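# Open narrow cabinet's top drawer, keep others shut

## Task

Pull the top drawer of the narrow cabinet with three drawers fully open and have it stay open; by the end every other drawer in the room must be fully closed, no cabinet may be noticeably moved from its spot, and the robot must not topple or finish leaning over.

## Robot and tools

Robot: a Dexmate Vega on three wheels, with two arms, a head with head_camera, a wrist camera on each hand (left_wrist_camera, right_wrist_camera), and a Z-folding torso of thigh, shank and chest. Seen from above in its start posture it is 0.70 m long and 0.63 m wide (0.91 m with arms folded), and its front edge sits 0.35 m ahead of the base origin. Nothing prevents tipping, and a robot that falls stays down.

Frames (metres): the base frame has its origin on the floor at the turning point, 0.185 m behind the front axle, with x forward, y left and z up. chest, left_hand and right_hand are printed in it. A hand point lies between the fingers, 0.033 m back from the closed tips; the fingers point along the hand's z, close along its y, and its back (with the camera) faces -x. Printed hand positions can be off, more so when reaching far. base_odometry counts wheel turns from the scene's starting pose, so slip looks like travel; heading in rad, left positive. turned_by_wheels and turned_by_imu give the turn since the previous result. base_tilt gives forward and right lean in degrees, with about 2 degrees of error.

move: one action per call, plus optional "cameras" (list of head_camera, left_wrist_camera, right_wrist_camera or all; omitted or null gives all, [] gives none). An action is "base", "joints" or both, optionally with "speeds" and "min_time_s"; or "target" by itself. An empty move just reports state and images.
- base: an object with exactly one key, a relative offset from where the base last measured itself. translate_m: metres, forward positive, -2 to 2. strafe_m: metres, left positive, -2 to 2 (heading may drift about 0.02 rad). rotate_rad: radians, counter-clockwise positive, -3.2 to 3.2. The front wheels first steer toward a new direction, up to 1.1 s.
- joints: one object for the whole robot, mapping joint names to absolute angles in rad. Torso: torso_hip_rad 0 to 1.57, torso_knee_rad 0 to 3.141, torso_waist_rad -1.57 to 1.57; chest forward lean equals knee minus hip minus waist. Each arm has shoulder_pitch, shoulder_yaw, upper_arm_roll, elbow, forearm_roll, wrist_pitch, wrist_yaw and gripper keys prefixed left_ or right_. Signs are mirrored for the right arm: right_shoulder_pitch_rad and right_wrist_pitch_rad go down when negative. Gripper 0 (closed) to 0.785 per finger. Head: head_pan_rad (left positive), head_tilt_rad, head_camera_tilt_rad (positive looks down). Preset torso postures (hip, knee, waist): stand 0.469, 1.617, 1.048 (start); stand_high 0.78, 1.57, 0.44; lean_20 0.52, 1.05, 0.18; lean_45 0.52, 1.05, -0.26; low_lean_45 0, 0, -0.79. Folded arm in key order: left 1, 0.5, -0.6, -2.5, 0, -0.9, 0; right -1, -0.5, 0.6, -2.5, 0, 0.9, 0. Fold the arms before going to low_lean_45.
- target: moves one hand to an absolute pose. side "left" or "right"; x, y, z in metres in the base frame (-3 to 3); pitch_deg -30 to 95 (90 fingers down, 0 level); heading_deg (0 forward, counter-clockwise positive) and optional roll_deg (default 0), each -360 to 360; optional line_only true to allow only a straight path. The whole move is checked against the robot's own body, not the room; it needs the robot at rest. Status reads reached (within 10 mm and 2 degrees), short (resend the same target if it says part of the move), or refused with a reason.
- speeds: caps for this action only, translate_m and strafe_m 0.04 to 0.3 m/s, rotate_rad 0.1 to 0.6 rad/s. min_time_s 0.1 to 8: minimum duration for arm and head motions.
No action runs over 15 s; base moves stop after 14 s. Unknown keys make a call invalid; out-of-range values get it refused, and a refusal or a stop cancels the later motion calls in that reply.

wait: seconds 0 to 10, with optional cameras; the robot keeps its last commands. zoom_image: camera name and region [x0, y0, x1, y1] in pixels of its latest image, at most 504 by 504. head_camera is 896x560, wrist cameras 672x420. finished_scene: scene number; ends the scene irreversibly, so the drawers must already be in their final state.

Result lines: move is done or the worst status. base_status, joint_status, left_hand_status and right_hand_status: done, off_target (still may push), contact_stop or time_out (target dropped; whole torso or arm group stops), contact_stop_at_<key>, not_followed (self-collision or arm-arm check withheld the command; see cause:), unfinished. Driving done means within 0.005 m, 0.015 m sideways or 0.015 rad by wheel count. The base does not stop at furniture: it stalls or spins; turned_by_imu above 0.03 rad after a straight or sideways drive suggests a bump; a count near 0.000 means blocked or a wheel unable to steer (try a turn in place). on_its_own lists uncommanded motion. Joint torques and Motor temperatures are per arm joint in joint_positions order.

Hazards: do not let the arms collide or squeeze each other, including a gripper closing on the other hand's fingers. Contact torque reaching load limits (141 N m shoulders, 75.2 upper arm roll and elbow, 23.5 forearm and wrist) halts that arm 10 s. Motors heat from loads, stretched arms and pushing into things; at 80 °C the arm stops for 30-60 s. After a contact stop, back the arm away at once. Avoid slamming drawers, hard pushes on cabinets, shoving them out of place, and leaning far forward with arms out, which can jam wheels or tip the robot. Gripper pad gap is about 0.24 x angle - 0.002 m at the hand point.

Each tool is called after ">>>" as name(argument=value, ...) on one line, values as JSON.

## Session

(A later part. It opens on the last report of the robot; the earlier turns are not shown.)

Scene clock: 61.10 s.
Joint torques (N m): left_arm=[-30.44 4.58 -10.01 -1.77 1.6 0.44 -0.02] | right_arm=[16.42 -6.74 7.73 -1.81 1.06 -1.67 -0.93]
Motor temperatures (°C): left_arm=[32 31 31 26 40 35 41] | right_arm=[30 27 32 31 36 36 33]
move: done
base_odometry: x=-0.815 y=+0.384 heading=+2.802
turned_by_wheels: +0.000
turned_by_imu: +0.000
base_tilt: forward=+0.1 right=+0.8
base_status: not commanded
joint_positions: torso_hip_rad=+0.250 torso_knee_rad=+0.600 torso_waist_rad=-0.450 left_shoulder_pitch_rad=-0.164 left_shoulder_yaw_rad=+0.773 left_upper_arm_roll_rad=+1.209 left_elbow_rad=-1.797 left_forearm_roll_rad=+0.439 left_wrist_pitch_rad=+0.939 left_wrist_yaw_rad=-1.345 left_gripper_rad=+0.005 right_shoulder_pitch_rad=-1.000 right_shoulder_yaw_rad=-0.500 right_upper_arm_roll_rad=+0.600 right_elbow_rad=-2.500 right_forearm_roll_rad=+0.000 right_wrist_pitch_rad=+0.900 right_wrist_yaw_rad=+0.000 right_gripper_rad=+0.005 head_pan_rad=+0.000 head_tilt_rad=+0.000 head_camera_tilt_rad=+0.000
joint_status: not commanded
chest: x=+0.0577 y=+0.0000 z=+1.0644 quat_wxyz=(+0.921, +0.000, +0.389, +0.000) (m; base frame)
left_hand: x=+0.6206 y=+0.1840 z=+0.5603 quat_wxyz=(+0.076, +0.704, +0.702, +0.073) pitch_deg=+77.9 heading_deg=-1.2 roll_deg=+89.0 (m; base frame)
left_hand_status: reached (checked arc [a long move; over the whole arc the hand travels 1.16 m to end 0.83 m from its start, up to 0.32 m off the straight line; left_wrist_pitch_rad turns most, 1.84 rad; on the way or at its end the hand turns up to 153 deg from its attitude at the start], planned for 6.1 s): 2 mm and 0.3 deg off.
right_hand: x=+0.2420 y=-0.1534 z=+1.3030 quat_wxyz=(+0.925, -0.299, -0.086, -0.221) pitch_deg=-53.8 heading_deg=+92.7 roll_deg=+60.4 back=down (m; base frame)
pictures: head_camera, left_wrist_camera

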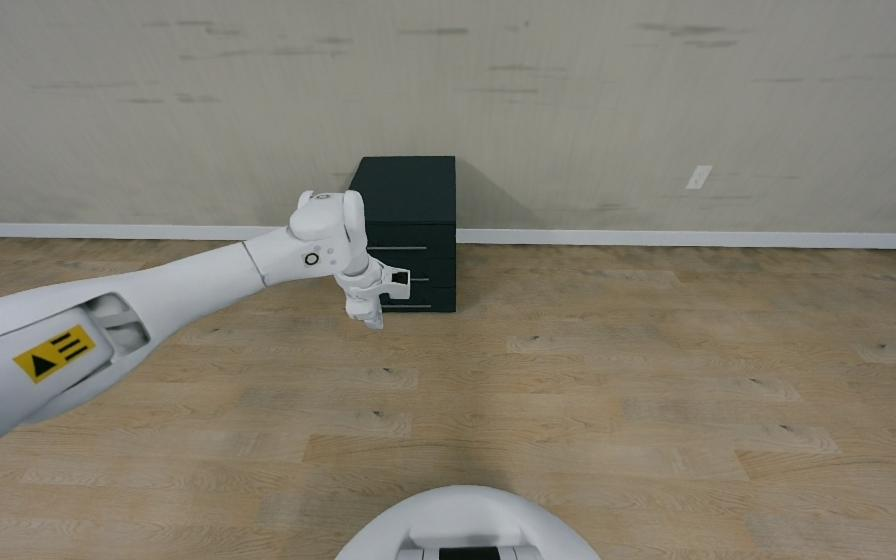

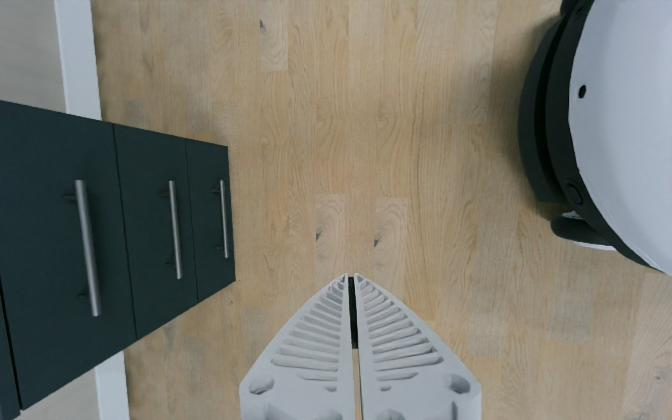

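>>> move(base={"translate_m": 0.4}, speeds={"translate_m": 0.15}, cameras=["head_camera", "left_wrist_camera"])

>>> move(joints={"left_gripper_rad": 0.15}, cameras=["head_camera", "left_wrist_camera"])

Scene clock: 65.60 s.
Joint torques (N m): left_arm=[-30.42 2.42 -11.47 -1.88 1.45 -0.33 -0.16] | right_arm=[16.9 -8.55 8.04 -2.07 0.92 -0.92 -1.04]
Motor temperatures (°C): left_arm=[32 31 31 26 40 35 41] | right_arm=[30 27 32 31 36 36 33]
move: done
base_odometry: x=-1.193 y=+0.517 heading=+2.802
turned_by_wheels: +0.001
turned_by_imu: +0.000
base_tilt: forward=+0.1 right=+0.7
base_status: done
joint_positions: torso_hip_rad=+0.250 torso_knee_rad=+0.600 torso_waist_rad=-0.450 left_shoulder_pitch_rad=-0.167 left_shoulder_yaw_rad=+0.774 left_upper_arm_roll_rad=+1.213 left_elbow_rad=-1.796 left_forearm_roll_rad=+0.440 left_wrist_pitch_rad=+0.943 left_wrist_yaw_rad=-1.348 left_gripper_rad=+0.005 right_shoulder_pitch_rad=-1.000 right_shoulder_yaw_rad=-0.500 right_upper_arm_roll_rad=+0.600 right_elbow_rad=-2.500 right_forearm_roll_rad=+0.000 right_wrist_pitch_rad=+0.900 right_wrist_yaw_rad=+0.000 right_gripper_rad=+0.005 head_pan_rad=+0.000 head_tilt_rad=+0.000 head_camera_tilt_rad=+0.000
joint_status: not commanded
chest: x=+0.0577 y=+0.0000 z=+1.0643 quat_wxyz=(+0.921, +0.000, +0.389, +0.000) (m; base frame)
left_hand: x=+0.6200 y=+0.1859 z=+0.5598 quat_wxyz=(+0.074, +0.703, +0.703, +0.074) pitch_deg=+78.0 heading_deg=+0.0 roll_deg=+90.0 (m; base frame)
right_hand: x=+0.2421 y=-0.1534 z=+1.3029 quat_wxyz=(+0.925, -0.299, -0.086, -0.221) pitch_deg=-53.8 heading_deg=+92.7 roll_deg=+60.4 back=down (m; base frame)
pictures: head_camera, left_wrist_camera

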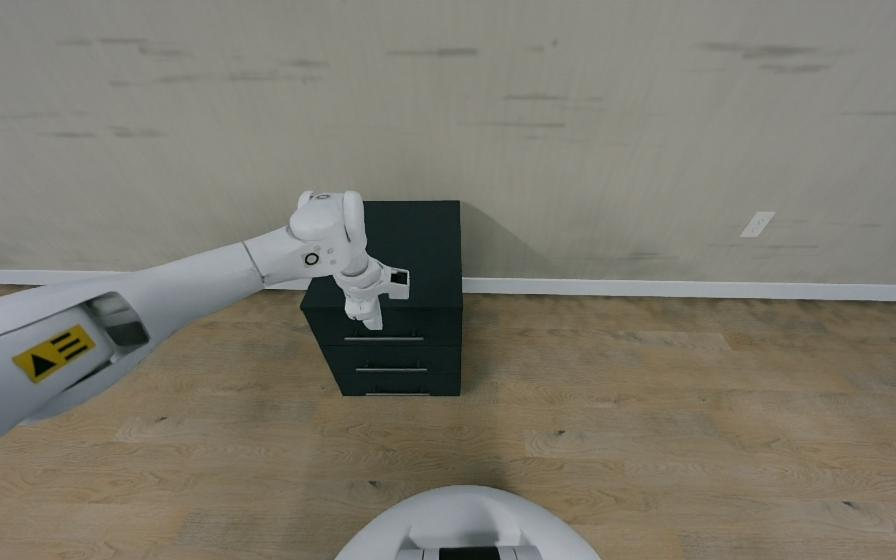

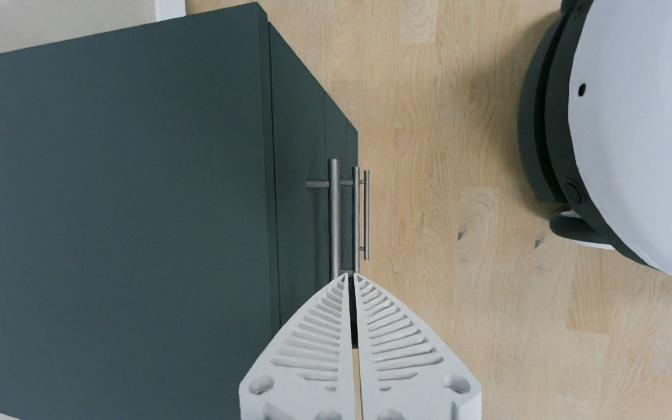

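Scene clock: 66.23 s.
Joint torques (N m): left_arm=[-30.38 3.36 -10.74 -2.31 1.5 0.79 -0.01] | right_arm=[16.62 -7.03 7.73 -1.64 0.86 -1.17 -1.25]
Motor temperatures (°C): left_arm=[32 31 31 26 40 35 41] | right_arm=[30 27 32 31 36 36 33]
move: done
base_odometry: x=-1.193 y=+0.517 heading=+2.802
turned_by_wheels: +0.000
turned_by_imu: +0.000
base_tilt: forward=+0.1 right=+0.7
base_status: not commanded
joint_positions: torso_hip_rad=+0.250 torso_knee_rad=+0.600 torso_waist_rad=-0.450 left_shoulder_pitch_rad=-0.167 left_shoulder_yaw_rad=+0.774 left_upper_arm_roll_rad=+1.213 left_elbow_rad=-1.796 left_forearm_roll_rad=+0.440 left_wrist_pitch_rad=+0.943 left_wrist_yaw_rad=-1.348 left_gripper_rad=+0.150 right_shoulder_pitch_rad=-1.000 right_shoulder_yaw_rad=-0.500 right_upper_arm_roll_rad=+0.600 right_elbow_rad=-2.500 right_forearm_roll_rad=+0.000 right_wrist_pitch_rad=+0.900 right_wrist_yaw_rad=+0.000 right_gripper_rad=+0.005 head_pan_rad=+0.000 head_tilt_rad=+0.000 head_camera_tilt_rad=+0.000
joint_status: all done
chest: x=+0.0577 y=+0.0000 z=+1.0643 quat_wxyz=(+0.921, +0.000, +0.389, +0.000) (m; base frame)
left_hand: x=+0.6200 y=+0.1859 z=+0.5598 quat_wxyz=(+0.074, +0.703, +0.703, +0.074) pitch_deg=+78.0 heading_deg=+0.0 roll_deg=+90.0 (m; base frame)
right_hand: x=+0.2421 y=-0.1534 z=+1.3029 quat_wxyz=(+0.925, -0.299, -0.086, -0.221) pitch_deg=-53.8 heading_deg=+92.7 roll_deg=+60.4 back=down (m; base frame)
pictures: head_camera, left_wrist_camera

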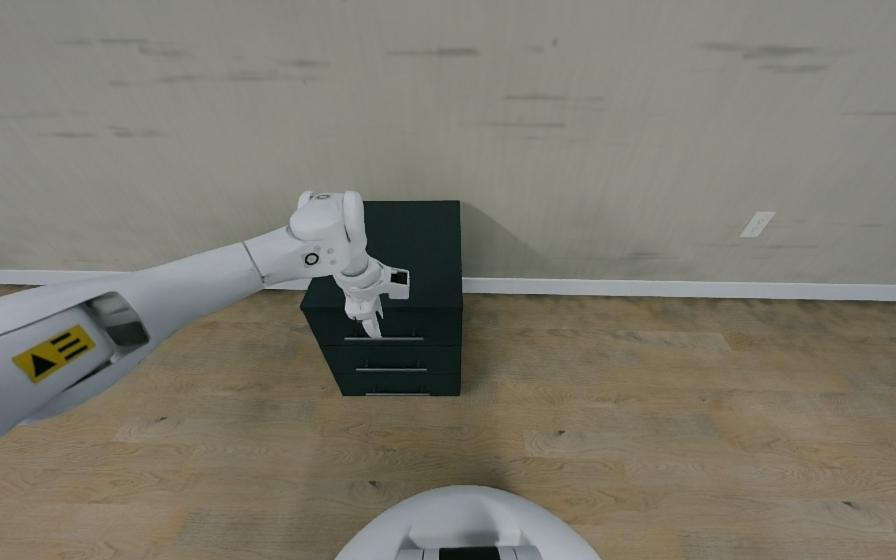

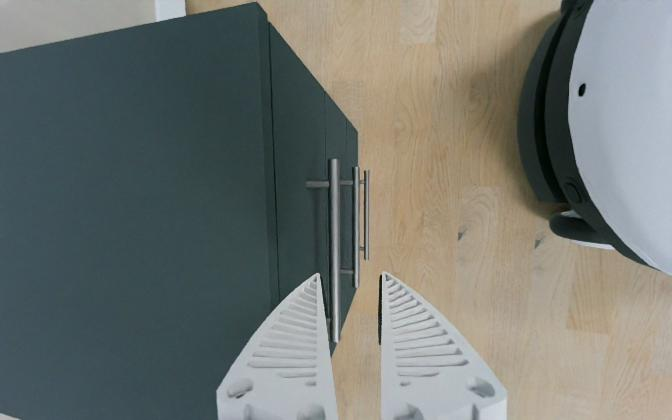

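>>> move(target={"side": "left", "x": 0.642, "y": 0.19, "z": 0.50, "pitch_deg": 78, "heading_deg": 0, "roll_deg": 90, "line_only": true}, cameras=["left_wrist_camera", "head_camera"])

Scene clock: 71.73 s.
Joint torques (N m): left_arm=[-20.49 -1.29 -15.33 -1.65 1.06 -0.02 0.57] | right_arm=[16.04 -6.87 7.63 -2.25 1.12 -1.72 -1.08]
Motor temperatures (°C): left_arm=[32 31 31 26 40 35 41] | right_arm=[30 27 32 31 36 36 33]
move: done
base_odometry: x=-1.193 y=+0.517 heading=+2.802
turned_by_wheels: +0.000
turned_by_imu: +0.000
base_tilt: forward=+0.1 right=+0.8
base_status: not commanded
joint_positions: torso_hip_rad=+0.250 torso_knee_rad=+0.600 torso_waist_rad=-0.450 left_shoulder_pitch_rad=-0.111 left_shoulder_yaw_rad=+0.678 left_upper_arm_roll_rad=+1.210 left_elbow_rad=-1.563 left_forearm_roll_rad=+0.410 left_wrist_pitch_rad=+0.809 left_wrist_yaw_rad=-1.210 left_gripper_rad=+0.150 right_shoulder_pitch_rad=-1.000 right_shoulder_yaw_rad=-0.500 right_upper_arm_roll_rad=+0.600 right_elbow_rad=-2.500 right_forearm_roll_rad=+0.000 right_wrist_pitch_rad=+0.900 right_wrist_yaw_rad=+0.000 right_gripper_rad=+0.005 head_pan_rad=+0.000 head_tilt_rad=+0.000 head_camera_tilt_rad=+0.000
joint_status: not commanded
chest: x=+0.0577 y=+0.0000 z=+1.0643 quat_wxyz=(+0.921, +0.000, +0.389, +0.000) (m; base frame)
left_hand: x=+0.6416 y=+0.1901 z=+0.5009 quat_wxyz=(+0.074, +0.703, +0.703, +0.074) pitch_deg=+78.0 heading_deg=+0.1 roll_deg=-89.9 (m; base frame)
left_hand_status: reached (straight line, planned for 1.1 s): 1 mm and 0.0 deg off.
right_hand: x=+0.2421 y=-0.1534 z=+1.3029 quat_wxyz=(+0.925, -0.299, -0.086, -0.221) pitch_deg=-53.8 heading_deg=+92.7 roll_deg=+60.4 back=down (m; base frame)
pictures: head_camera, left_wrist_camera

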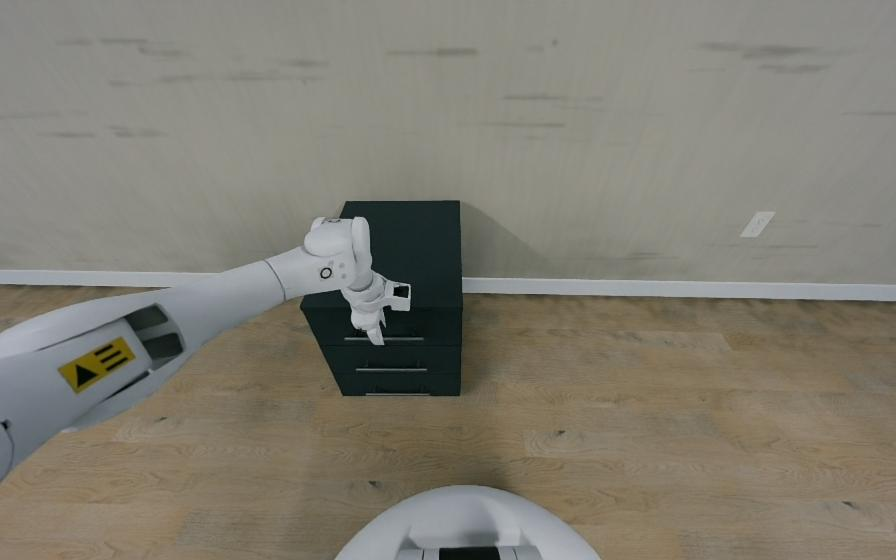

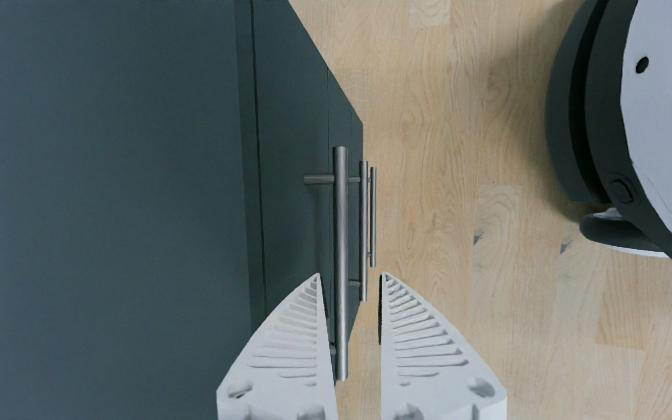

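>>> move(target={"side": "left", "x": 0.6565, "y": 0.2, "z": 0.455, "pitch_deg": 78, "heading_deg": 0, "roll_deg": 90, "line_only": true}, cameras=["left_wrist_camera"])

Scene clock: 74.33 s.
Joint torques (N m): left_arm=[-21.04 -1.91 -13.6 -1.73 0.82 -0.01 0.4] | right_arm=[15.71 -6.87 7.67 -1.14 0.95 -1.55 -1.25]
Motor temperatures (°C): left_arm=[32 31 31 26 40 35 41] | right_arm=[30 27 32 31 36 36 33]
move: done
base_odometry: x=-1.193 y=+0.517 heading=+2.802
turned_by_wheels: +0.000
turned_by_imu: +0.000
base_tilt: forward=+0.0 right=+0.8
base_status: not commanded
joint_positions: torso_hip_rad=+0.250 torso_knee_rad=+0.600 torso_waist_rad=-0.450 left_shoulder_pitch_rad=-0.083 left_shoulder_yaw_rad=+0.603 left_upper_arm_roll_rad=+1.209 left_elbow_rad=-1.350 left_forearm_roll_rad=+0.384 left_wrist_pitch_rad=+0.679 left_wrist_yaw_rad=-1.104 left_gripper_rad=+0.150 right_shoulder_pitch_rad=-1.000 right_shoulder_yaw_rad=-0.500 right_upper_arm_roll_rad=+0.600 right_elbow_rad=-2.500 right_forearm_roll_rad=+0.000 right_wrist_pitch_rad=+0.900 right_wrist_yaw_rad=+0.000 right_gripper_rad=+0.005 head_pan_rad=+0.000 head_tilt_rad=+0.000 head_camera_tilt_rad=+0.000
joint_status: not commanded
chest: x=+0.0577 y=+0.0000 z=+1.0643 quat_wxyz=(+0.921, +0.000, +0.389, +0.000) (m; base frame)
left_hand: x=+0.6562 y=+0.2000 z=+0.4557 quat_wxyz=(+0.074, +0.703, +0.703, +0.074) pitch_deg=+78.0 heading_deg=+0.1 roll_deg=-89.9 (m; base frame)
left_hand_status: reached (straight line, planned for 1.0 s): 1 mm and 0.0 deg off.
right_hand: x=+0.2421 y=-0.1534 z=+1.3029 quat_wxyz=(+0.925, -0.299, -0.086, -0.221) pitch_deg=-53.8 heading_deg=+92.7 roll_deg=+60.4 back=down (m; base frame)
pictures: left_wrist_camera

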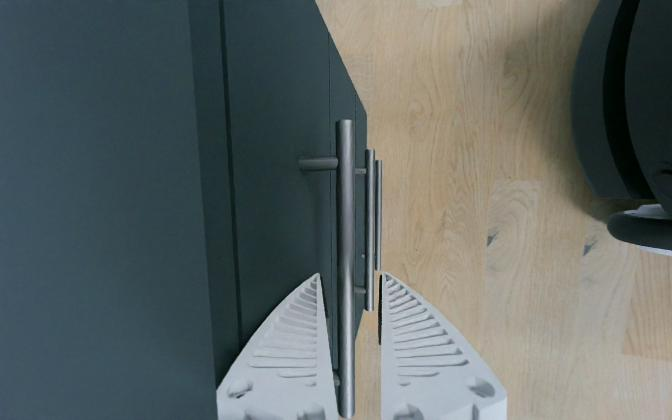

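>>> move(target={"side": "left", "x": 0.6675, "y": 0.205, "z": 0.415, "pitch_deg": 78, "heading_deg": 0, "roll_deg": 90, "line_only": true}, cameras=["left_wrist_camera"])

Scene clock: 77.03 s.
Joint torques (N m): left_arm=[-17.41 -2.97 -6.27 2.5 4.08 -0.11 5.81] | right_arm=[17.14 -7.61 7.99 -2.51 1.05 -1.18 -1.09]
Motor temperatures (°C): left_arm=[32 31 31 26 40 35 41] | right_arm=[30 27 32 31 36 36 33]
move: done
base_odometry: x=-1.193 y=+0.517 heading=+2.803
turned_by_wheels: +0.000
turned_by_imu: +0.001
base_tilt: forward=+0.0 right=+0.7
base_status: not commanded
joint_positions: torso_hip_rad=+0.250 torso_knee_rad=+0.600 torso_waist_rad=-0.450 left_shoulder_pitch_rad=-0.075 left_shoulder_yaw_rad=+0.505 left_upper_arm_roll_rad=+1.216 left_elbow_rad=-1.114 left_forearm_roll_rad=+0.364 left_wrist_pitch_rad=+0.551 left_wrist_yaw_rad=-1.012 left_gripper_rad=+0.150 right_shoulder_pitch_rad=-1.000 right_shoulder_yaw_rad=-0.500 right_upper_arm_roll_rad=+0.600 right_elbow_rad=-2.500 right_forearm_roll_rad=+0.000 right_wrist_pitch_rad=+0.900 right_wrist_yaw_rad=+0.000 right_gripper_rad=+0.005 head_pan_rad=+0.000 head_tilt_rad=+0.000 head_camera_tilt_rad=+0.000
joint_status: not commanded
chest: x=+0.0570 y=+0.0000 z=+1.0646 quat_wxyz=(+0.921, +0.000, +0.389, +0.000) (m; base frame)
left_hand: x=+0.6668 y=+0.2046 z=+0.4167 quat_wxyz=(+0.074, +0.703, +0.703, +0.073) pitch_deg=+78.1 heading_deg=-0.2 roll_deg=+89.7 (m; base frame)
left_hand_status: reached (straight line, planned for 1.1 s): 2 mm and 0.1 deg off.
right_hand: x=+0.2410 y=-0.1534 z=+1.3034 quat_wxyz=(+0.924, -0.298, -0.087, -0.221) pitch_deg=-53.8 heading_deg=+92.8 roll_deg=+60.3 back=down (m; base frame)
pictures: left_wrist_camera

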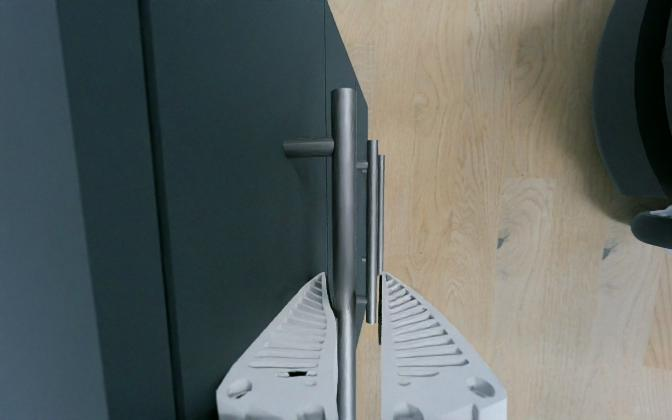

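>>> move(joints={"left_gripper_rad": 0.06}, cameras=["left_wrist_camera"])

>>> move(joints={"left_gripper_rad": 0.0}, cameras=["left_wrist_camera"])

Scene clock: 78.33 s.
Joint torques (N m): left_arm=[-16.72 -1.69 -3.77 0.25 0.66 -0.73 0.41] | right_arm=[18.1 -7.2 7.78 -2.21 1 -1.56 -1.26]
Motor temperatures (°C): left_arm=[32 31 31 26 40 35 41] | right_arm=[30 27 32 31 36 36 33]
move: done
base_odometry: x=-1.193 y=+0.517 heading=+2.802
turned_by_wheels: +0.000
turned_by_imu: -0.001
base_tilt: forward=+0.1 right=+0.8
base_status: not commanded
joint_positions: torso_hip_rad=+0.250 torso_knee_rad=+0.600 torso_waist_rad=-0.450 left_shoulder_pitch_rad=-0.075 left_shoulder_yaw_rad=+0.503 left_upper_arm_roll_rad=+1.216 left_elbow_rad=-1.110 left_forearm_roll_rad=+0.364 left_wrist_pitch_rad=+0.549 left_wrist_yaw_rad=-1.008 left_gripper_rad=+0.060 right_shoulder_pitch_rad=-1.000 right_shoulder_yaw_rad=-0.500 right_upper_arm_roll_rad=+0.600 right_elbow_rad=-2.500 right_forearm_roll_rad=+0.000 right_wrist_pitch_rad=+0.900 right_wrist_yaw_rad=+0.000 right_gripper_rad=+0.005 head_pan_rad=+0.000 head_tilt_rad=+0.000 head_camera_tilt_rad=+0.000
joint_status: all done
chest: x=+0.0574 y=+0.0000 z=+1.0645 quat_wxyz=(+0.921, +0.000, +0.389, +0.000) (m; base frame)
left_hand: x=+0.6679 y=+0.2049 z=+0.4159 quat_wxyz=(+0.074, +0.703, +0.703, +0.074) pitch_deg=+77.9 heading_deg=-0.1 roll_deg=+89.9 (m; base frame)
right_hand: x=+0.2416 y=-0.1534 z=+1.3032 quat_wxyz=(+0.924, -0.298, -0.087, -0.221) pitch_deg=-53.8 heading_deg=+92.8 roll_deg=+60.4 back=down (m; base frame)
pictures: left_wrist_camera

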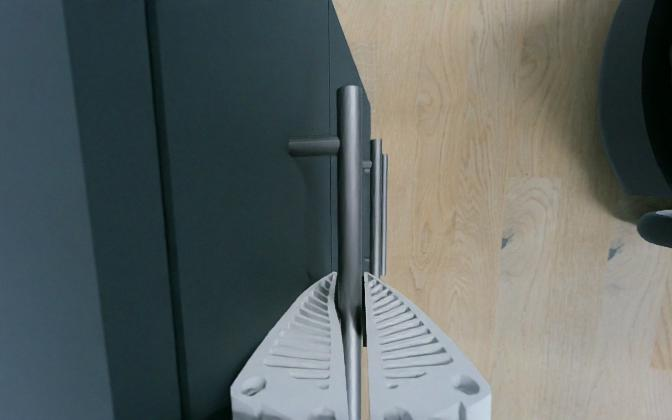

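Scene clock: 78.83 s.
Joint torques (N m): left_arm=[-17.91 -1.43 -6.6 -1.94 0.4 0.05 -0.68] | right_arm=[17.47 -8.22 7.84 -1.45 1.06 -0.47 -1.22]
Motor temperatures (°C): left_arm=[32 31 31 26 40 35 41] | right_arm=[30 27 32 31 36 36 33]
move: done
base_odometry: x=-1.193 y=+0.517 heading=+2.802
turned_by_wheels: +0.000
turned_by_imu: +0.000
base_tilt: forward=+0.0 right=+0.8
base_status: not commanded
joint_positions: torso_hip_rad=+0.250 torso_knee_rad=+0.600 torso_waist_rad=-0.450 left_shoulder_pitch_rad=-0.075 left_shoulder_yaw_rad=+0.503 left_upper_arm_roll_rad=+1.216 left_elbow_rad=-1.110 left_forearm_roll_rad=+0.364 left_wrist_pitch_rad=+0.549 left_wrist_yaw_rad=-1.008 left_gripper_rad=+0.000 right_shoulder_pitch_rad=-1.000 right_shoulder_yaw_rad=-0.500 right_upper_arm_roll_rad=+0.600 right_elbow_rad=-2.500 right_forearm_roll_rad=+0.000 right_wrist_pitch_rad=+0.900 right_wrist_yaw_rad=+0.000 right_gripper_rad=+0.005 head_pan_rad=+0.000 head_tilt_rad=+0.000 head_camera_tilt_rad=+0.000
joint_status: all done
chest: x=+0.0576 y=+0.0000 z=+1.0644 quat_wxyz=(+0.921, +0.000, +0.389, +0.000) (m; base frame)
left_hand: x=+0.6678 y=+0.2050 z=+0.4154 quat_wxyz=(+0.074, +0.703, +0.703, +0.074) pitch_deg=+77.9 heading_deg=+0.0 roll_deg=+90.0 (m; base frame)
right_hand: x=+0.2419 y=-0.1534 z=+1.3030 quat_wxyz=(+0.925, -0.299, -0.086, -0.221) pitch_deg=-53.8 heading_deg=+92.7 roll_deg=+60.4 back=down (m; base frame)
pictures: left_wrist_camera

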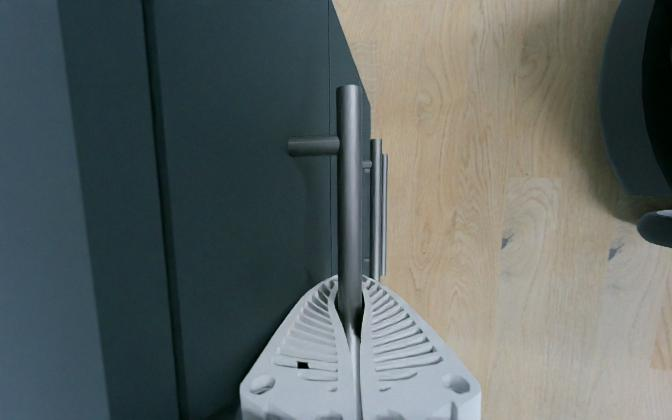

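>>> move(base={"translate_m": -0.10}, speeds={"translate_m": 0.05}, cameras=["left_wrist_camera", "head_camera"])

Scene clock: 81.53 s.
Joint torques (N m): left_arm=[-18.24 -2.17 -5.62 -4.35 -1.59 -1.62 -0.23] | right_arm=[17.08 -6.14 7.65 -2.46 1.07 -1.79 -1.13]
Motor temperatures (°C): left_arm=[32 31 31 26 40 35 41] | right_arm=[30 27 32 31 36 36 33]
move: done
base_odometry: x=-1.098 y=+0.484 heading=+2.803
turned_by_wheels: +0.001
turned_by_imu: +0.001
base_tilt: forward=+0.1 right=+0.8
base_status: done
joint_positions: torso_hip_rad=+0.250 torso_knee_rad=+0.600 torso_waist_rad=-0.450 left_shoulder_pitch_rad=-0.075 left_shoulder_yaw_rad=+0.503 left_upper_arm_roll_rad=+1.216 left_elbow_rad=-1.110 left_forearm_roll_rad=+0.365 left_wrist_pitch_rad=+0.549 left_wrist_yaw_rad=-1.008 left_gripper_rad=+0.000 right_shoulder_pitch_rad=-1.000 right_shoulder_yaw_rad=-0.500 right_upper_arm_roll_rad=+0.600 right_elbow_rad=-2.500 right_forearm_roll_rad=+0.000 right_wrist_pitch_rad=+0.900 right_wrist_yaw_rad=+0.000 right_gripper_rad=+0.005 head_pan_rad=+0.000 head_tilt_rad=+0.000 head_camera_tilt_rad=+0.000
joint_status: not commanded
chest: x=+0.0576 y=+0.0000 z=+1.0644 quat_wxyz=(+0.921, +0.000, +0.389, +0.000) (m; base frame)
left_hand: x=+0.6679 y=+0.2053 z=+0.4155 quat_wxyz=(+0.074, +0.703, +0.703, +0.074) pitch_deg=+77.9 heading_deg=+0.1 roll_deg=-89.9 (m; base frame)
right_hand: x=+0.2418 y=-0.1534 z=+1.3030 quat_wxyz=(+0.925, -0.299, -0.087, -0.221) pitch_deg=-53.8 heading_deg=+92.7 roll_deg=+60.4 back=down (m; base frame)
pictures: head_camera, left_wrist_camera

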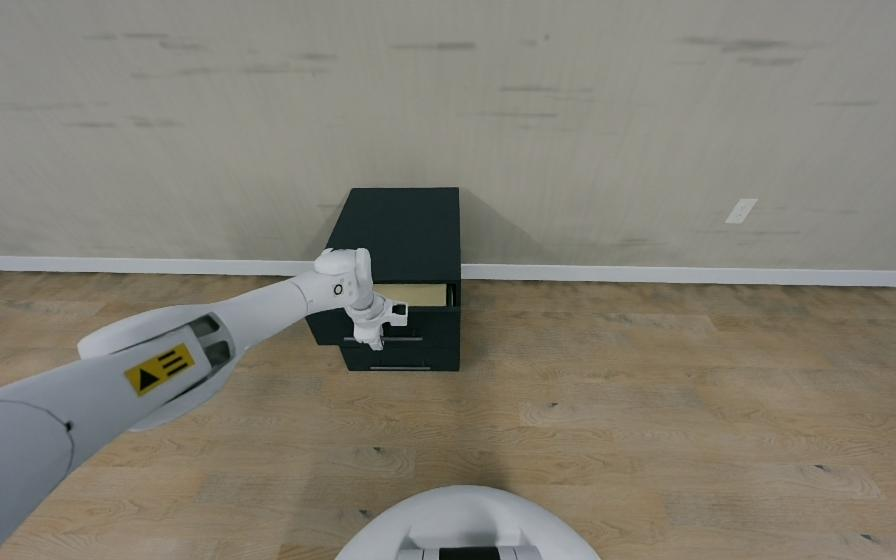

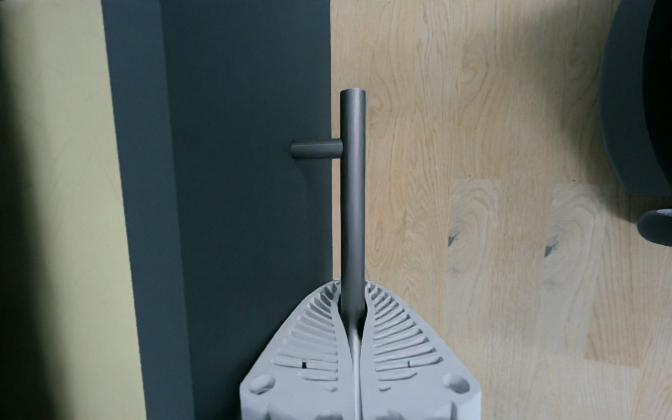

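>>> move(base={"translate_m": -0.15}, speeds={"translate_m": 0.05}, cameras=["left_wrist_camera", "head_camera"])

>>> move(base={"translate_m": -0.08}, speeds={"translate_m": 0.05}, cameras=["left_wrist_camera", "head_camera"])

Scene clock: 85.40 s.
Joint torques (N m): left_arm=[-17.4 -9.3 -7.04 -6.86 -3.6 -2.94 -0.05] | right_arm=[16.83 -9.05 8.18 -1.58 1.13 -1.67 -1.3]
Motor temperatures (°C): left_arm=[32 31 31 26 40 35 41] | right_arm=[30 27 33 31 36 36 33]
move: done
base_odometry: x=-0.957 y=+0.434 heading=+2.803
turned_by_wheels: +0.000
turned_by_imu: +0.000
base_tilt: forward=+0.0 right=+0.7
base_status: done
joint_positions: torso_hip_rad=+0.250 torso_knee_rad=+0.600 torso_waist_rad=-0.450 left_shoulder_pitch_rad=-0.075 left_shoulder_yaw_rad=+0.504 left_upper_arm_roll_rad=+1.216 left_elbow_rad=-1.110 left_forearm_roll_rad=+0.365 left_wrist_pitch_rad=+0.550 left_wrist_yaw_rad=-1.008 left_gripper_rad=+0.000 right_shoulder_pitch_rad=-1.000 right_shoulder_yaw_rad=-0.500 right_upper_arm_roll_rad=+0.600 right_elbow_rad=-2.500 right_forearm_roll_rad=+0.000 right_wrist_pitch_rad=+0.900 right_wrist_yaw_rad=+0.000 right_gripper_rad=+0.005 head_pan_rad=+0.000 head_tilt_rad=+0.000 head_camera_tilt_rad=+0.000
joint_status: not commanded
chest: x=+0.0576 y=+0.0000 z=+1.0644 quat_wxyz=(+0.921, +0.000, +0.389, +0.000) (m; base frame)
left_hand: x=+0.6679 y=+0.2061 z=+0.4154 quat_wxyz=(+0.074, +0.703, +0.704, +0.075) pitch_deg=+77.9 heading_deg=+0.5 roll_deg=-89.6 (m; base frame)
right_hand: x=+0.2419 y=-0.1534 z=+1.3030 quat_wxyz=(+0.925, -0.299, -0.086, -0.221) pitch_deg=-53.8 heading_deg=+92.7 roll_deg=+60.4 back=down (m; base frame)
pictures: head_camera, left_wrist_camera

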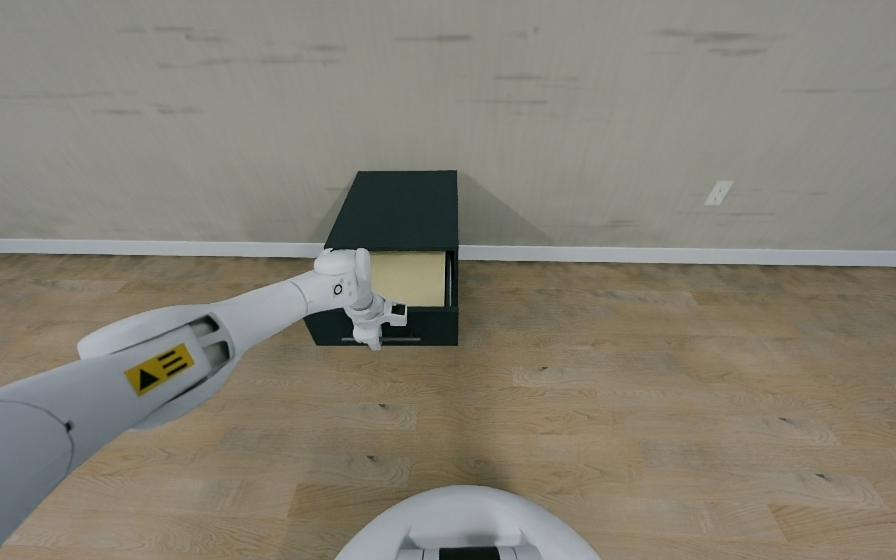

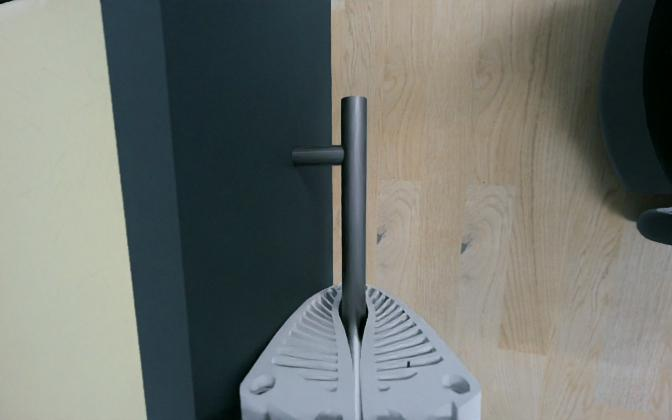

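Scene clock: 87.63 s.
Joint torques (N m): left_arm=[-20.09 -9.18 -6.76 -7.03 -4.12 -3.13 -0.46] | right_arm=[15.95 -7.56 7.83 -1.44 0.86 -0.45 -1.15]
Motor temperatures (°C): left_arm=[32 31 31 26 40 35 41] | right_arm=[30 27 33 31 36 36 33]
move: done
base_odometry: x=-0.881 y=+0.408 heading=+2.804
turned_by_wheels: +0.001
turned_by_imu: +0.003
base_tilt: forward=+0.1 right=+0.7
base_status: done
joint_positions: torso_hip_rad=+0.250 torso_knee_rad=+0.600 torso_waist_rad=-0.450 left_shoulder_pitch_rad=-0.075 left_shoulder_yaw_rad=+0.504 left_upper_arm_roll_rad=+1.216 left_elbow_rad=-1.109 left_forearm_roll_rad=+0.365 left_wrist_pitch_rad=+0.550 left_wrist_yaw_rad=-1.008 left_gripper_rad=+0.000 right_shoulder_pitch_rad=-1.000 right_shoulder_yaw_rad=-0.500 right_upper_arm_roll_rad=+0.600 right_elbow_rad=-2.500 right_forearm_roll_rad=+0.000 right_wrist_pitch_rad=+0.900 right_wrist_yaw_rad=+0.000 right_gripper_rad=+0.005 head_pan_rad=+0.000 head_tilt_rad=+0.000 head_camera_tilt_rad=+0.000
joint_status: not commanded
chest: x=+0.0576 y=+0.0000 z=+1.0644 quat_wxyz=(+0.921, +0.000, +0.389, +0.000) (m; base frame)
left_hand: x=+0.6679 y=+0.2062 z=+0.4153 quat_wxyz=(+0.074, +0.703, +0.704, +0.075) pitch_deg=+77.9 heading_deg=+0.5 roll_deg=-89.5 (m; base frame)
right_hand: x=+0.2419 y=-0.1534 z=+1.3030 quat_wxyz=(+0.925, -0.299, -0.086, -0.221) pitch_deg=-53.8 heading_deg=+92.7 roll_deg=+60.4 back=down (m; base frame)
pictures: head_camera, left_wrist_camera

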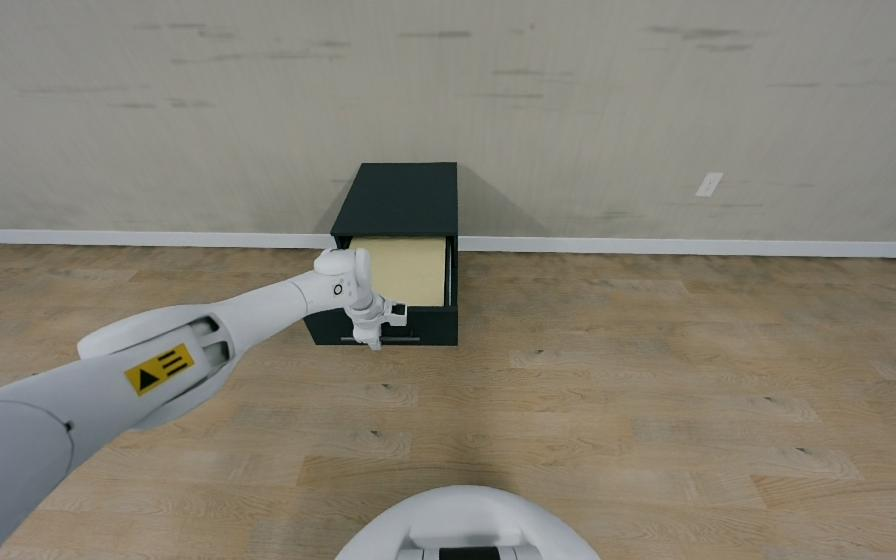

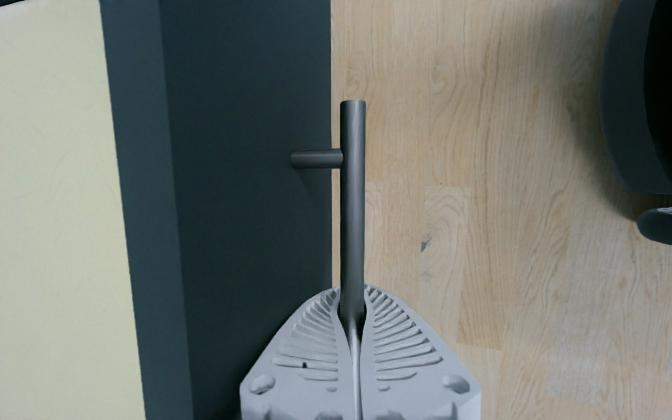

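>>> move(base={"translate_m": -0.02}, speeds={"translate_m": 0.04}, cameras=["left_wrist_camera", "head_camera"])

>>> move(base={"translate_m": -0.01}, speeds={"translate_m": 0.04}, cameras=["left_wrist_camera", "head_camera"])

Scene clock: 89.17 s.
Joint torques (N m): left_arm=[-20.69 -8.81 -6.63 -7.18 -3.56 -2.09 -0.26] | right_arm=[16.26 -8.42 8.06 -1.42 1.11 -1.63 -1.04]
Motor temperatures (°C): left_arm=[32 31 31 26 40 35 41] | right_arm=[30 27 33 31 36 36 33]
move: done
base_odometry: x=-0.862 y=+0.402 heading=+2.805
turned_by_wheels: +0.001
turned_by_imu: +0.001
base_tilt: forward=+0.0 right=+0.8
base_status: done
joint_positions: torso_hip_rad=+0.250 torso_knee_rad=+0.600 torso_waist_rad=-0.450 left_shoulder_pitch_rad=-0.075 left_shoulder_yaw_rad=+0.504 left_upper_arm_roll_rad=+1.216 left_elbow_rad=-1.110 left_forearm_roll_rad=+0.365 left_wrist_pitch_rad=+0.550 left_wrist_yaw_rad=-1.008 left_gripper_rad=+0.000 right_shoulder_pitch_rad=-1.000 right_shoulder_yaw_rad=-0.500 right_upper_arm_roll_rad=+0.600 right_elbow_rad=-2.500 right_forearm_roll_rad=+0.000 right_wrist_pitch_rad=+0.900 right_wrist_yaw_rad=+0.000 right_gripper_rad=+0.005 head_pan_rad=+0.000 head_tilt_rad=+0.000 head_camera_tilt_rad=+0.000
joint_status: not commanded
chest: x=+0.0576 y=+0.0000 z=+1.0644 quat_wxyz=(+0.921, +0.000, +0.389, +0.000) (m; base frame)
left_hand: x=+0.6679 y=+0.2060 z=+0.4154 quat_wxyz=(+0.074, +0.703, +0.704, +0.075) pitch_deg=+77.9 heading_deg=+0.4 roll_deg=-89.6 (m; base frame)
right_hand: x=+0.2419 y=-0.1534 z=+1.3030 quat_wxyz=(+0.925, -0.299, -0.086, -0.221) pitch_deg=-53.8 heading_deg=+92.7 roll_deg=+60.4 back=down (m; base frame)
pictures: head_camera, left_wrist_camera

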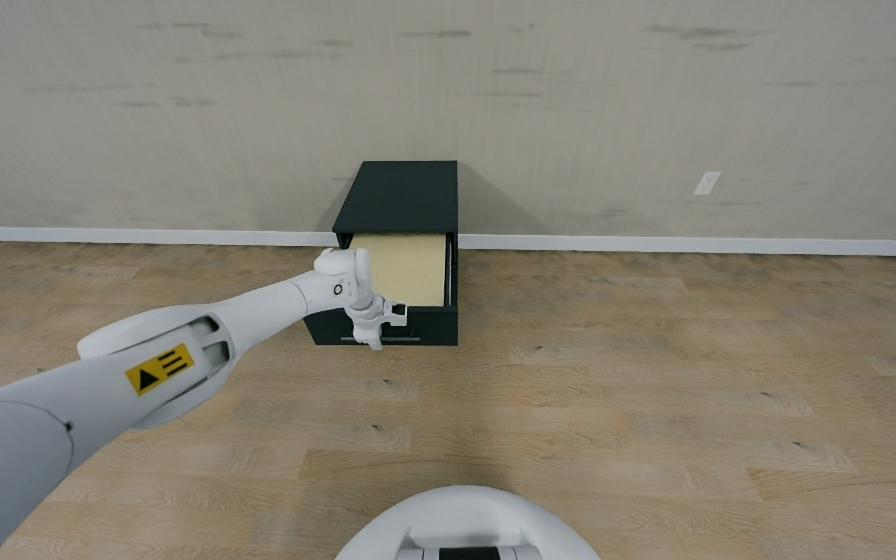

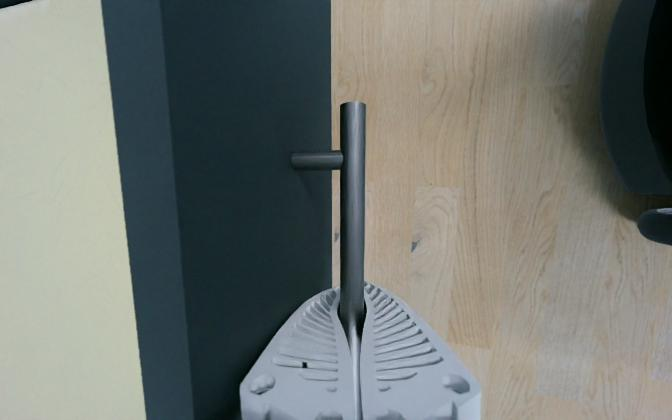

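Scene clock: 90.27 s.
Joint torques (N m): left_arm=[-18.78 -8.45 -6.67 -5.99 -3.2 -2.2 -0.81] | right_arm=[15.9 -5.77 7.52 -2.56 1.18 -1.05 -1.26]
Motor temperatures (°C): left_arm=[32 31 31 26 40 35 41] | right_arm=[30 27 33 31 36 36 33]
move: done
base_odometry: x=-0.853 y=+0.399 heading=+2.807
turned_by_wheels: +0.001
turned_by_imu: +0.001
base_tilt: forward=+0.1 right=+0.7
base_status: done
joint_positions: torso_hip_rad=+0.250 torso_knee_rad=+0.600 torso_waist_rad=-0.450 left_shoulder_pitch_rad=-0.075 left_shoulder_yaw_rad=+0.504 left_upper_arm_roll_rad=+1.216 left_elbow_rad=-1.110 left_forearm_roll_rad=+0.365 left_wrist_pitch_rad=+0.550 left_wrist_yaw_rad=-1.008 left_gripper_rad=+0.000 right_shoulder_pitch_rad=-1.000 right_shoulder_yaw_rad=-0.500 right_upper_arm_roll_rad=+0.600 right_elbow_rad=-2.500 right_forearm_roll_rad=+0.000 right_wrist_pitch_rad=+0.900 right_wrist_yaw_rad=+0.000 right_gripper_rad=+0.005 head_pan_rad=+0.000 head_tilt_rad=+0.000 head_camera_tilt_rad=+0.000
joint_status: not commanded
chest: x=+0.0576 y=+0.0000 z=+1.0644 quat_wxyz=(+0.921, +0.000, +0.389, +0.000) (m; base frame)
left_hand: x=+0.6680 y=+0.2059 z=+0.4154 quat_wxyz=(+0.074, +0.703, +0.704, +0.075) pitch_deg=+77.9 heading_deg=+0.4 roll_deg=-89.6 (m; base frame)
right_hand: x=+0.2418 y=-0.1534 z=+1.3030 quat_wxyz=(+0.925, -0.299, -0.086, -0.221) pitch_deg=-53.8 heading_deg=+92.7 roll_deg=+60.4 back=down (m; base frame)
pictures: head_camera, left_wrist_camera

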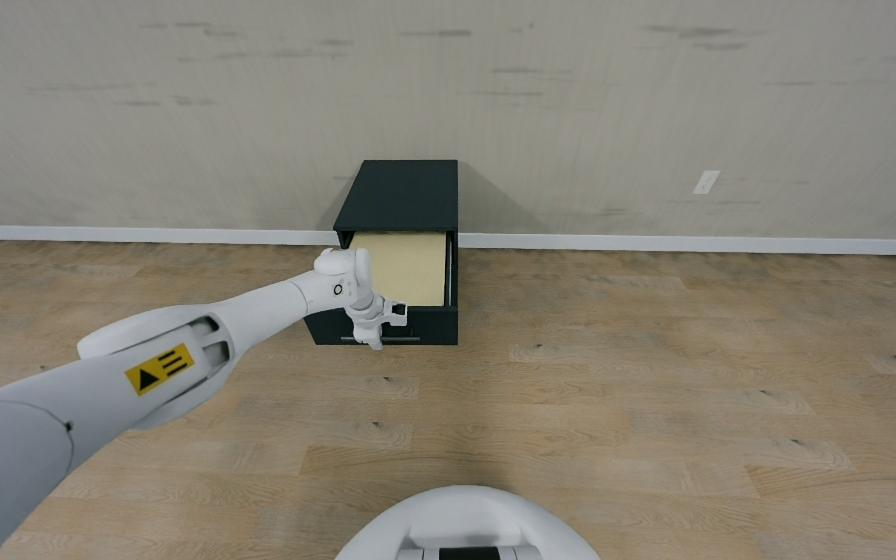

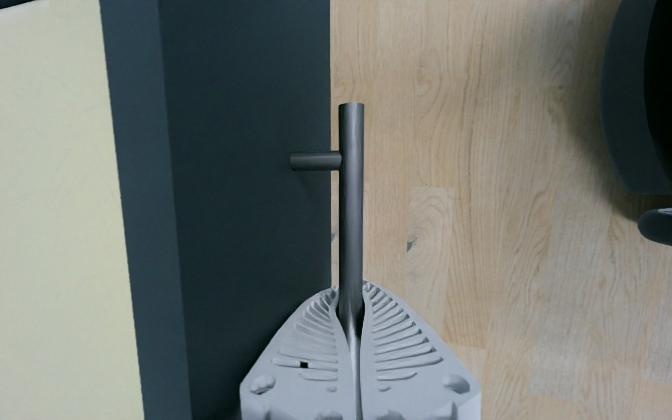

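>>> move(base={"translate_m": -0.008}, speeds={"translate_m": 0.04}, cameras=["left_wrist_camera", "head_camera"])

Scene clock: 91.50 s.
Joint torques (N m): left_arm=[-20.2 -10.05 -6.98 -4.63 -3.01 -2.33 -0.73] | right_arm=[16.77 -6.45 7.86 -2.49 1.11 -1.1 -1.19]
Motor temperatures (°C): left_arm=[32 31 31 26 40 35 41] | right_arm=[30 27 33 31 36 36 33]
move: done
base_odometry: x=-0.845 y=+0.396 heading=+2.808
turned_by_wheels: +0.001
turned_by_imu: +0.001
base_tilt: forward=+0.0 right=+0.8
base_status: done
joint_positions: torso_hip_rad=+0.250 torso_knee_rad=+0.600 torso_waist_rad=-0.450 left_shoulder_pitch_rad=-0.075 left_shoulder_yaw_rad=+0.504 left_upper_arm_roll_rad=+1.216 left_elbow_rad=-1.110 left_forearm_roll_rad=+0.365 left_wrist_pitch_rad=+0.549 left_wrist_yaw_rad=-1.008 left_gripper_rad=+0.000 right_shoulder_pitch_rad=-1.000 right_shoulder_yaw_rad=-0.500 right_upper_arm_roll_rad=+0.600 right_elbow_rad=-2.500 right_forearm_roll_rad=+0.000 right_wrist_pitch_rad=+0.900 right_wrist_yaw_rad=+0.000 right_gripper_rad=+0.005 head_pan_rad=+0.000 head_tilt_rad=+0.000 head_camera_tilt_rad=+0.000
joint_status: not commanded
chest: x=+0.0576 y=+0.0000 z=+1.0644 quat_wxyz=(+0.921, +0.000, +0.389, +0.000) (m; base frame)
left_hand: x=+0.6680 y=+0.2059 z=+0.4155 quat_wxyz=(+0.074, +0.703, +0.703, +0.075) pitch_deg=+77.9 heading_deg=+0.4 roll_deg=-89.7 (m; base frame)
right_hand: x=+0.2418 y=-0.1534 z=+1.3030 quat_wxyz=(+0.925, -0.299, -0.087, -0.221) pitch_deg=-53.8 heading_deg=+92.7 roll_deg=+60.4 back=down (m; base frame)
pictures: head_camera, left_wrist_camera

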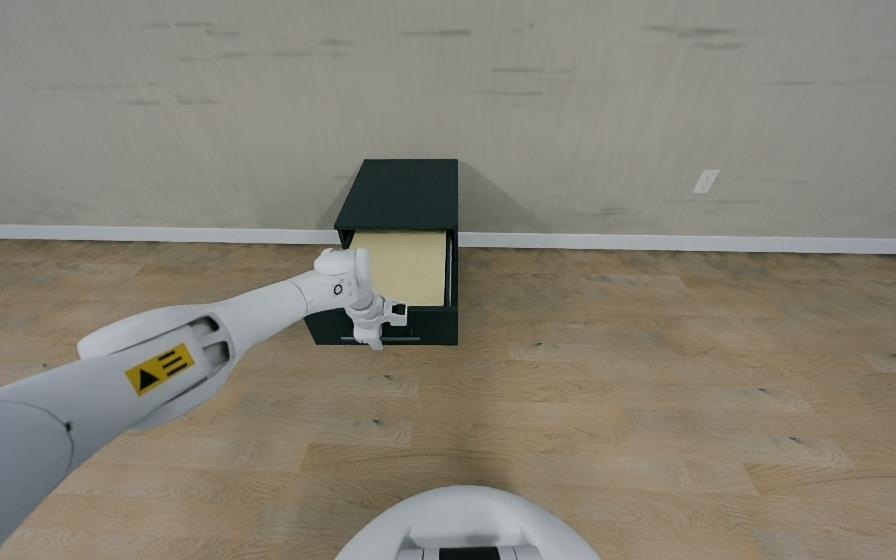

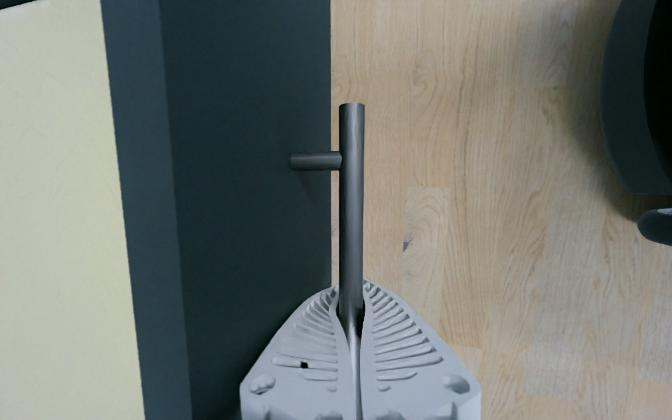

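>>> zoom_image(camera="head_camera", region=[290, 140, 490, 360])

>>> move(base={"translate_m": -0.008}, speeds={"translate_m": 0.04}, cameras=["left_wrist_camera", "head_camera"])

>>> zoom_image(camera="head_camera", region=[290, 140, 490, 360])

Scaled by 2.291 from the camera's 896x560 image, which has a finer 960x600 frame.

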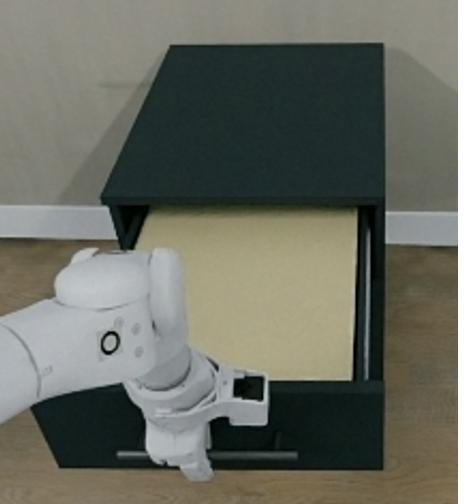

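Scene clock: 92.80 s.
Joint torques (N m): left_arm=[-19.68 -8.77 -6.79 -4.12 -3.27 -1.95 -2] | right_arm=[16.33 -7 8.45 -2.96 0.95 -1.45 -1.15]
Motor temperatures (°C): left_arm=[32 31 31 26 40 35 41] | right_arm=[30 27 33 31 36 36 33]
move: done
base_odometry: x=-0.838 y=+0.394 heading=+2.809
turned_by_wheels: +0.001
turned_by_imu: +0.001
base_tilt: forward=+0.0 right=+0.8
base_status: done
joint_positions: torso_hip_rad=+0.250 torso_knee_rad=+0.600 torso_waist_rad=-0.450 left_shoulder_pitch_rad=-0.075 left_shoulder_yaw_rad=+0.504 left_upper_arm_roll_rad=+1.216 left_elbow_rad=-1.110 left_forearm_roll_rad=+0.365 left_wrist_pitch_rad=+0.549 left_wrist_yaw_rad=-1.007 left_gripper_rad=+0.000 right_shoulder_pitch_rad=-1.000 right_shoulder_yaw_rad=-0.500 right_upper_arm_roll_rad=+0.600 right_elbow_rad=-2.500 right_forearm_roll_rad=+0.000 right_wrist_pitch_rad=+0.900 right_wrist_yaw_rad=+0.000 right_gripper_rad=+0.005 head_pan_rad=+0.000 head_tilt_rad=+0.000 head_camera_tilt_rad=+0.000
joint_status: not commanded
chest: x=+0.0576 y=+0.0000 z=+1.0644 quat_wxyz=(+0.921, +0.000, +0.389, +0.000) (m; base frame)
left_hand: x=+0.6681 y=+0.2059 z=+0.4154 quat_wxyz=(+0.074, +0.703, +0.703, +0.075) pitch_deg=+77.9 heading_deg=+0.4 roll_deg=-89.7 (m; base frame)
right_hand: x=+0.2419 y=-0.1534 z=+1.3030 quat_wxyz=(+0.925, -0.299, -0.086, -0.221) pitch_deg=-53.8 heading_deg=+92.7 roll_deg=+60.4 back=down (m; base frame)
pictures: head_camera, left_wrist_camera

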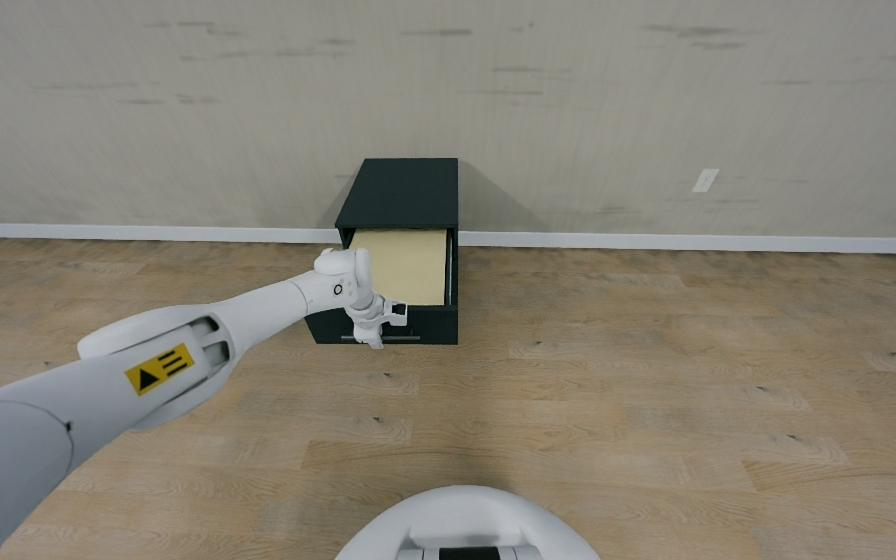

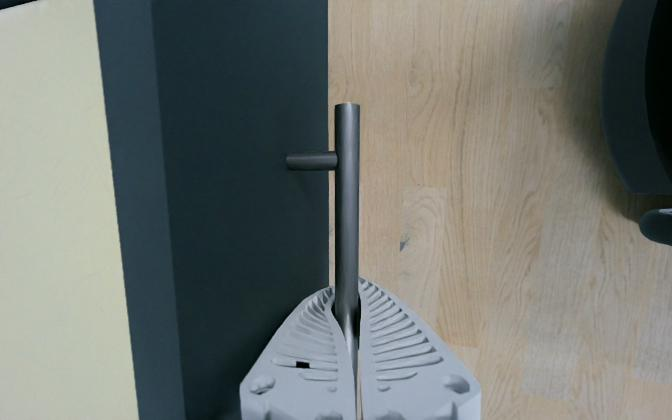

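Scaled by 2.291 from the camera's 896x560 image, which has a finer 960x600 frame.

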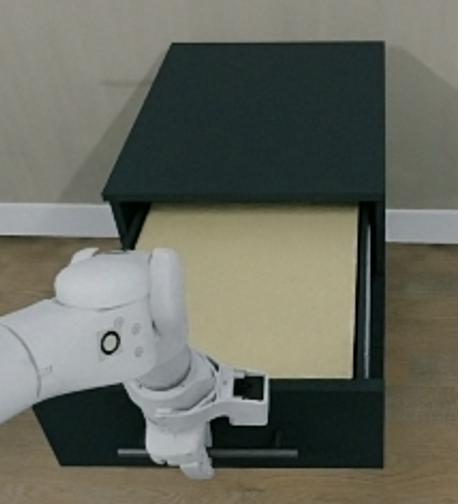

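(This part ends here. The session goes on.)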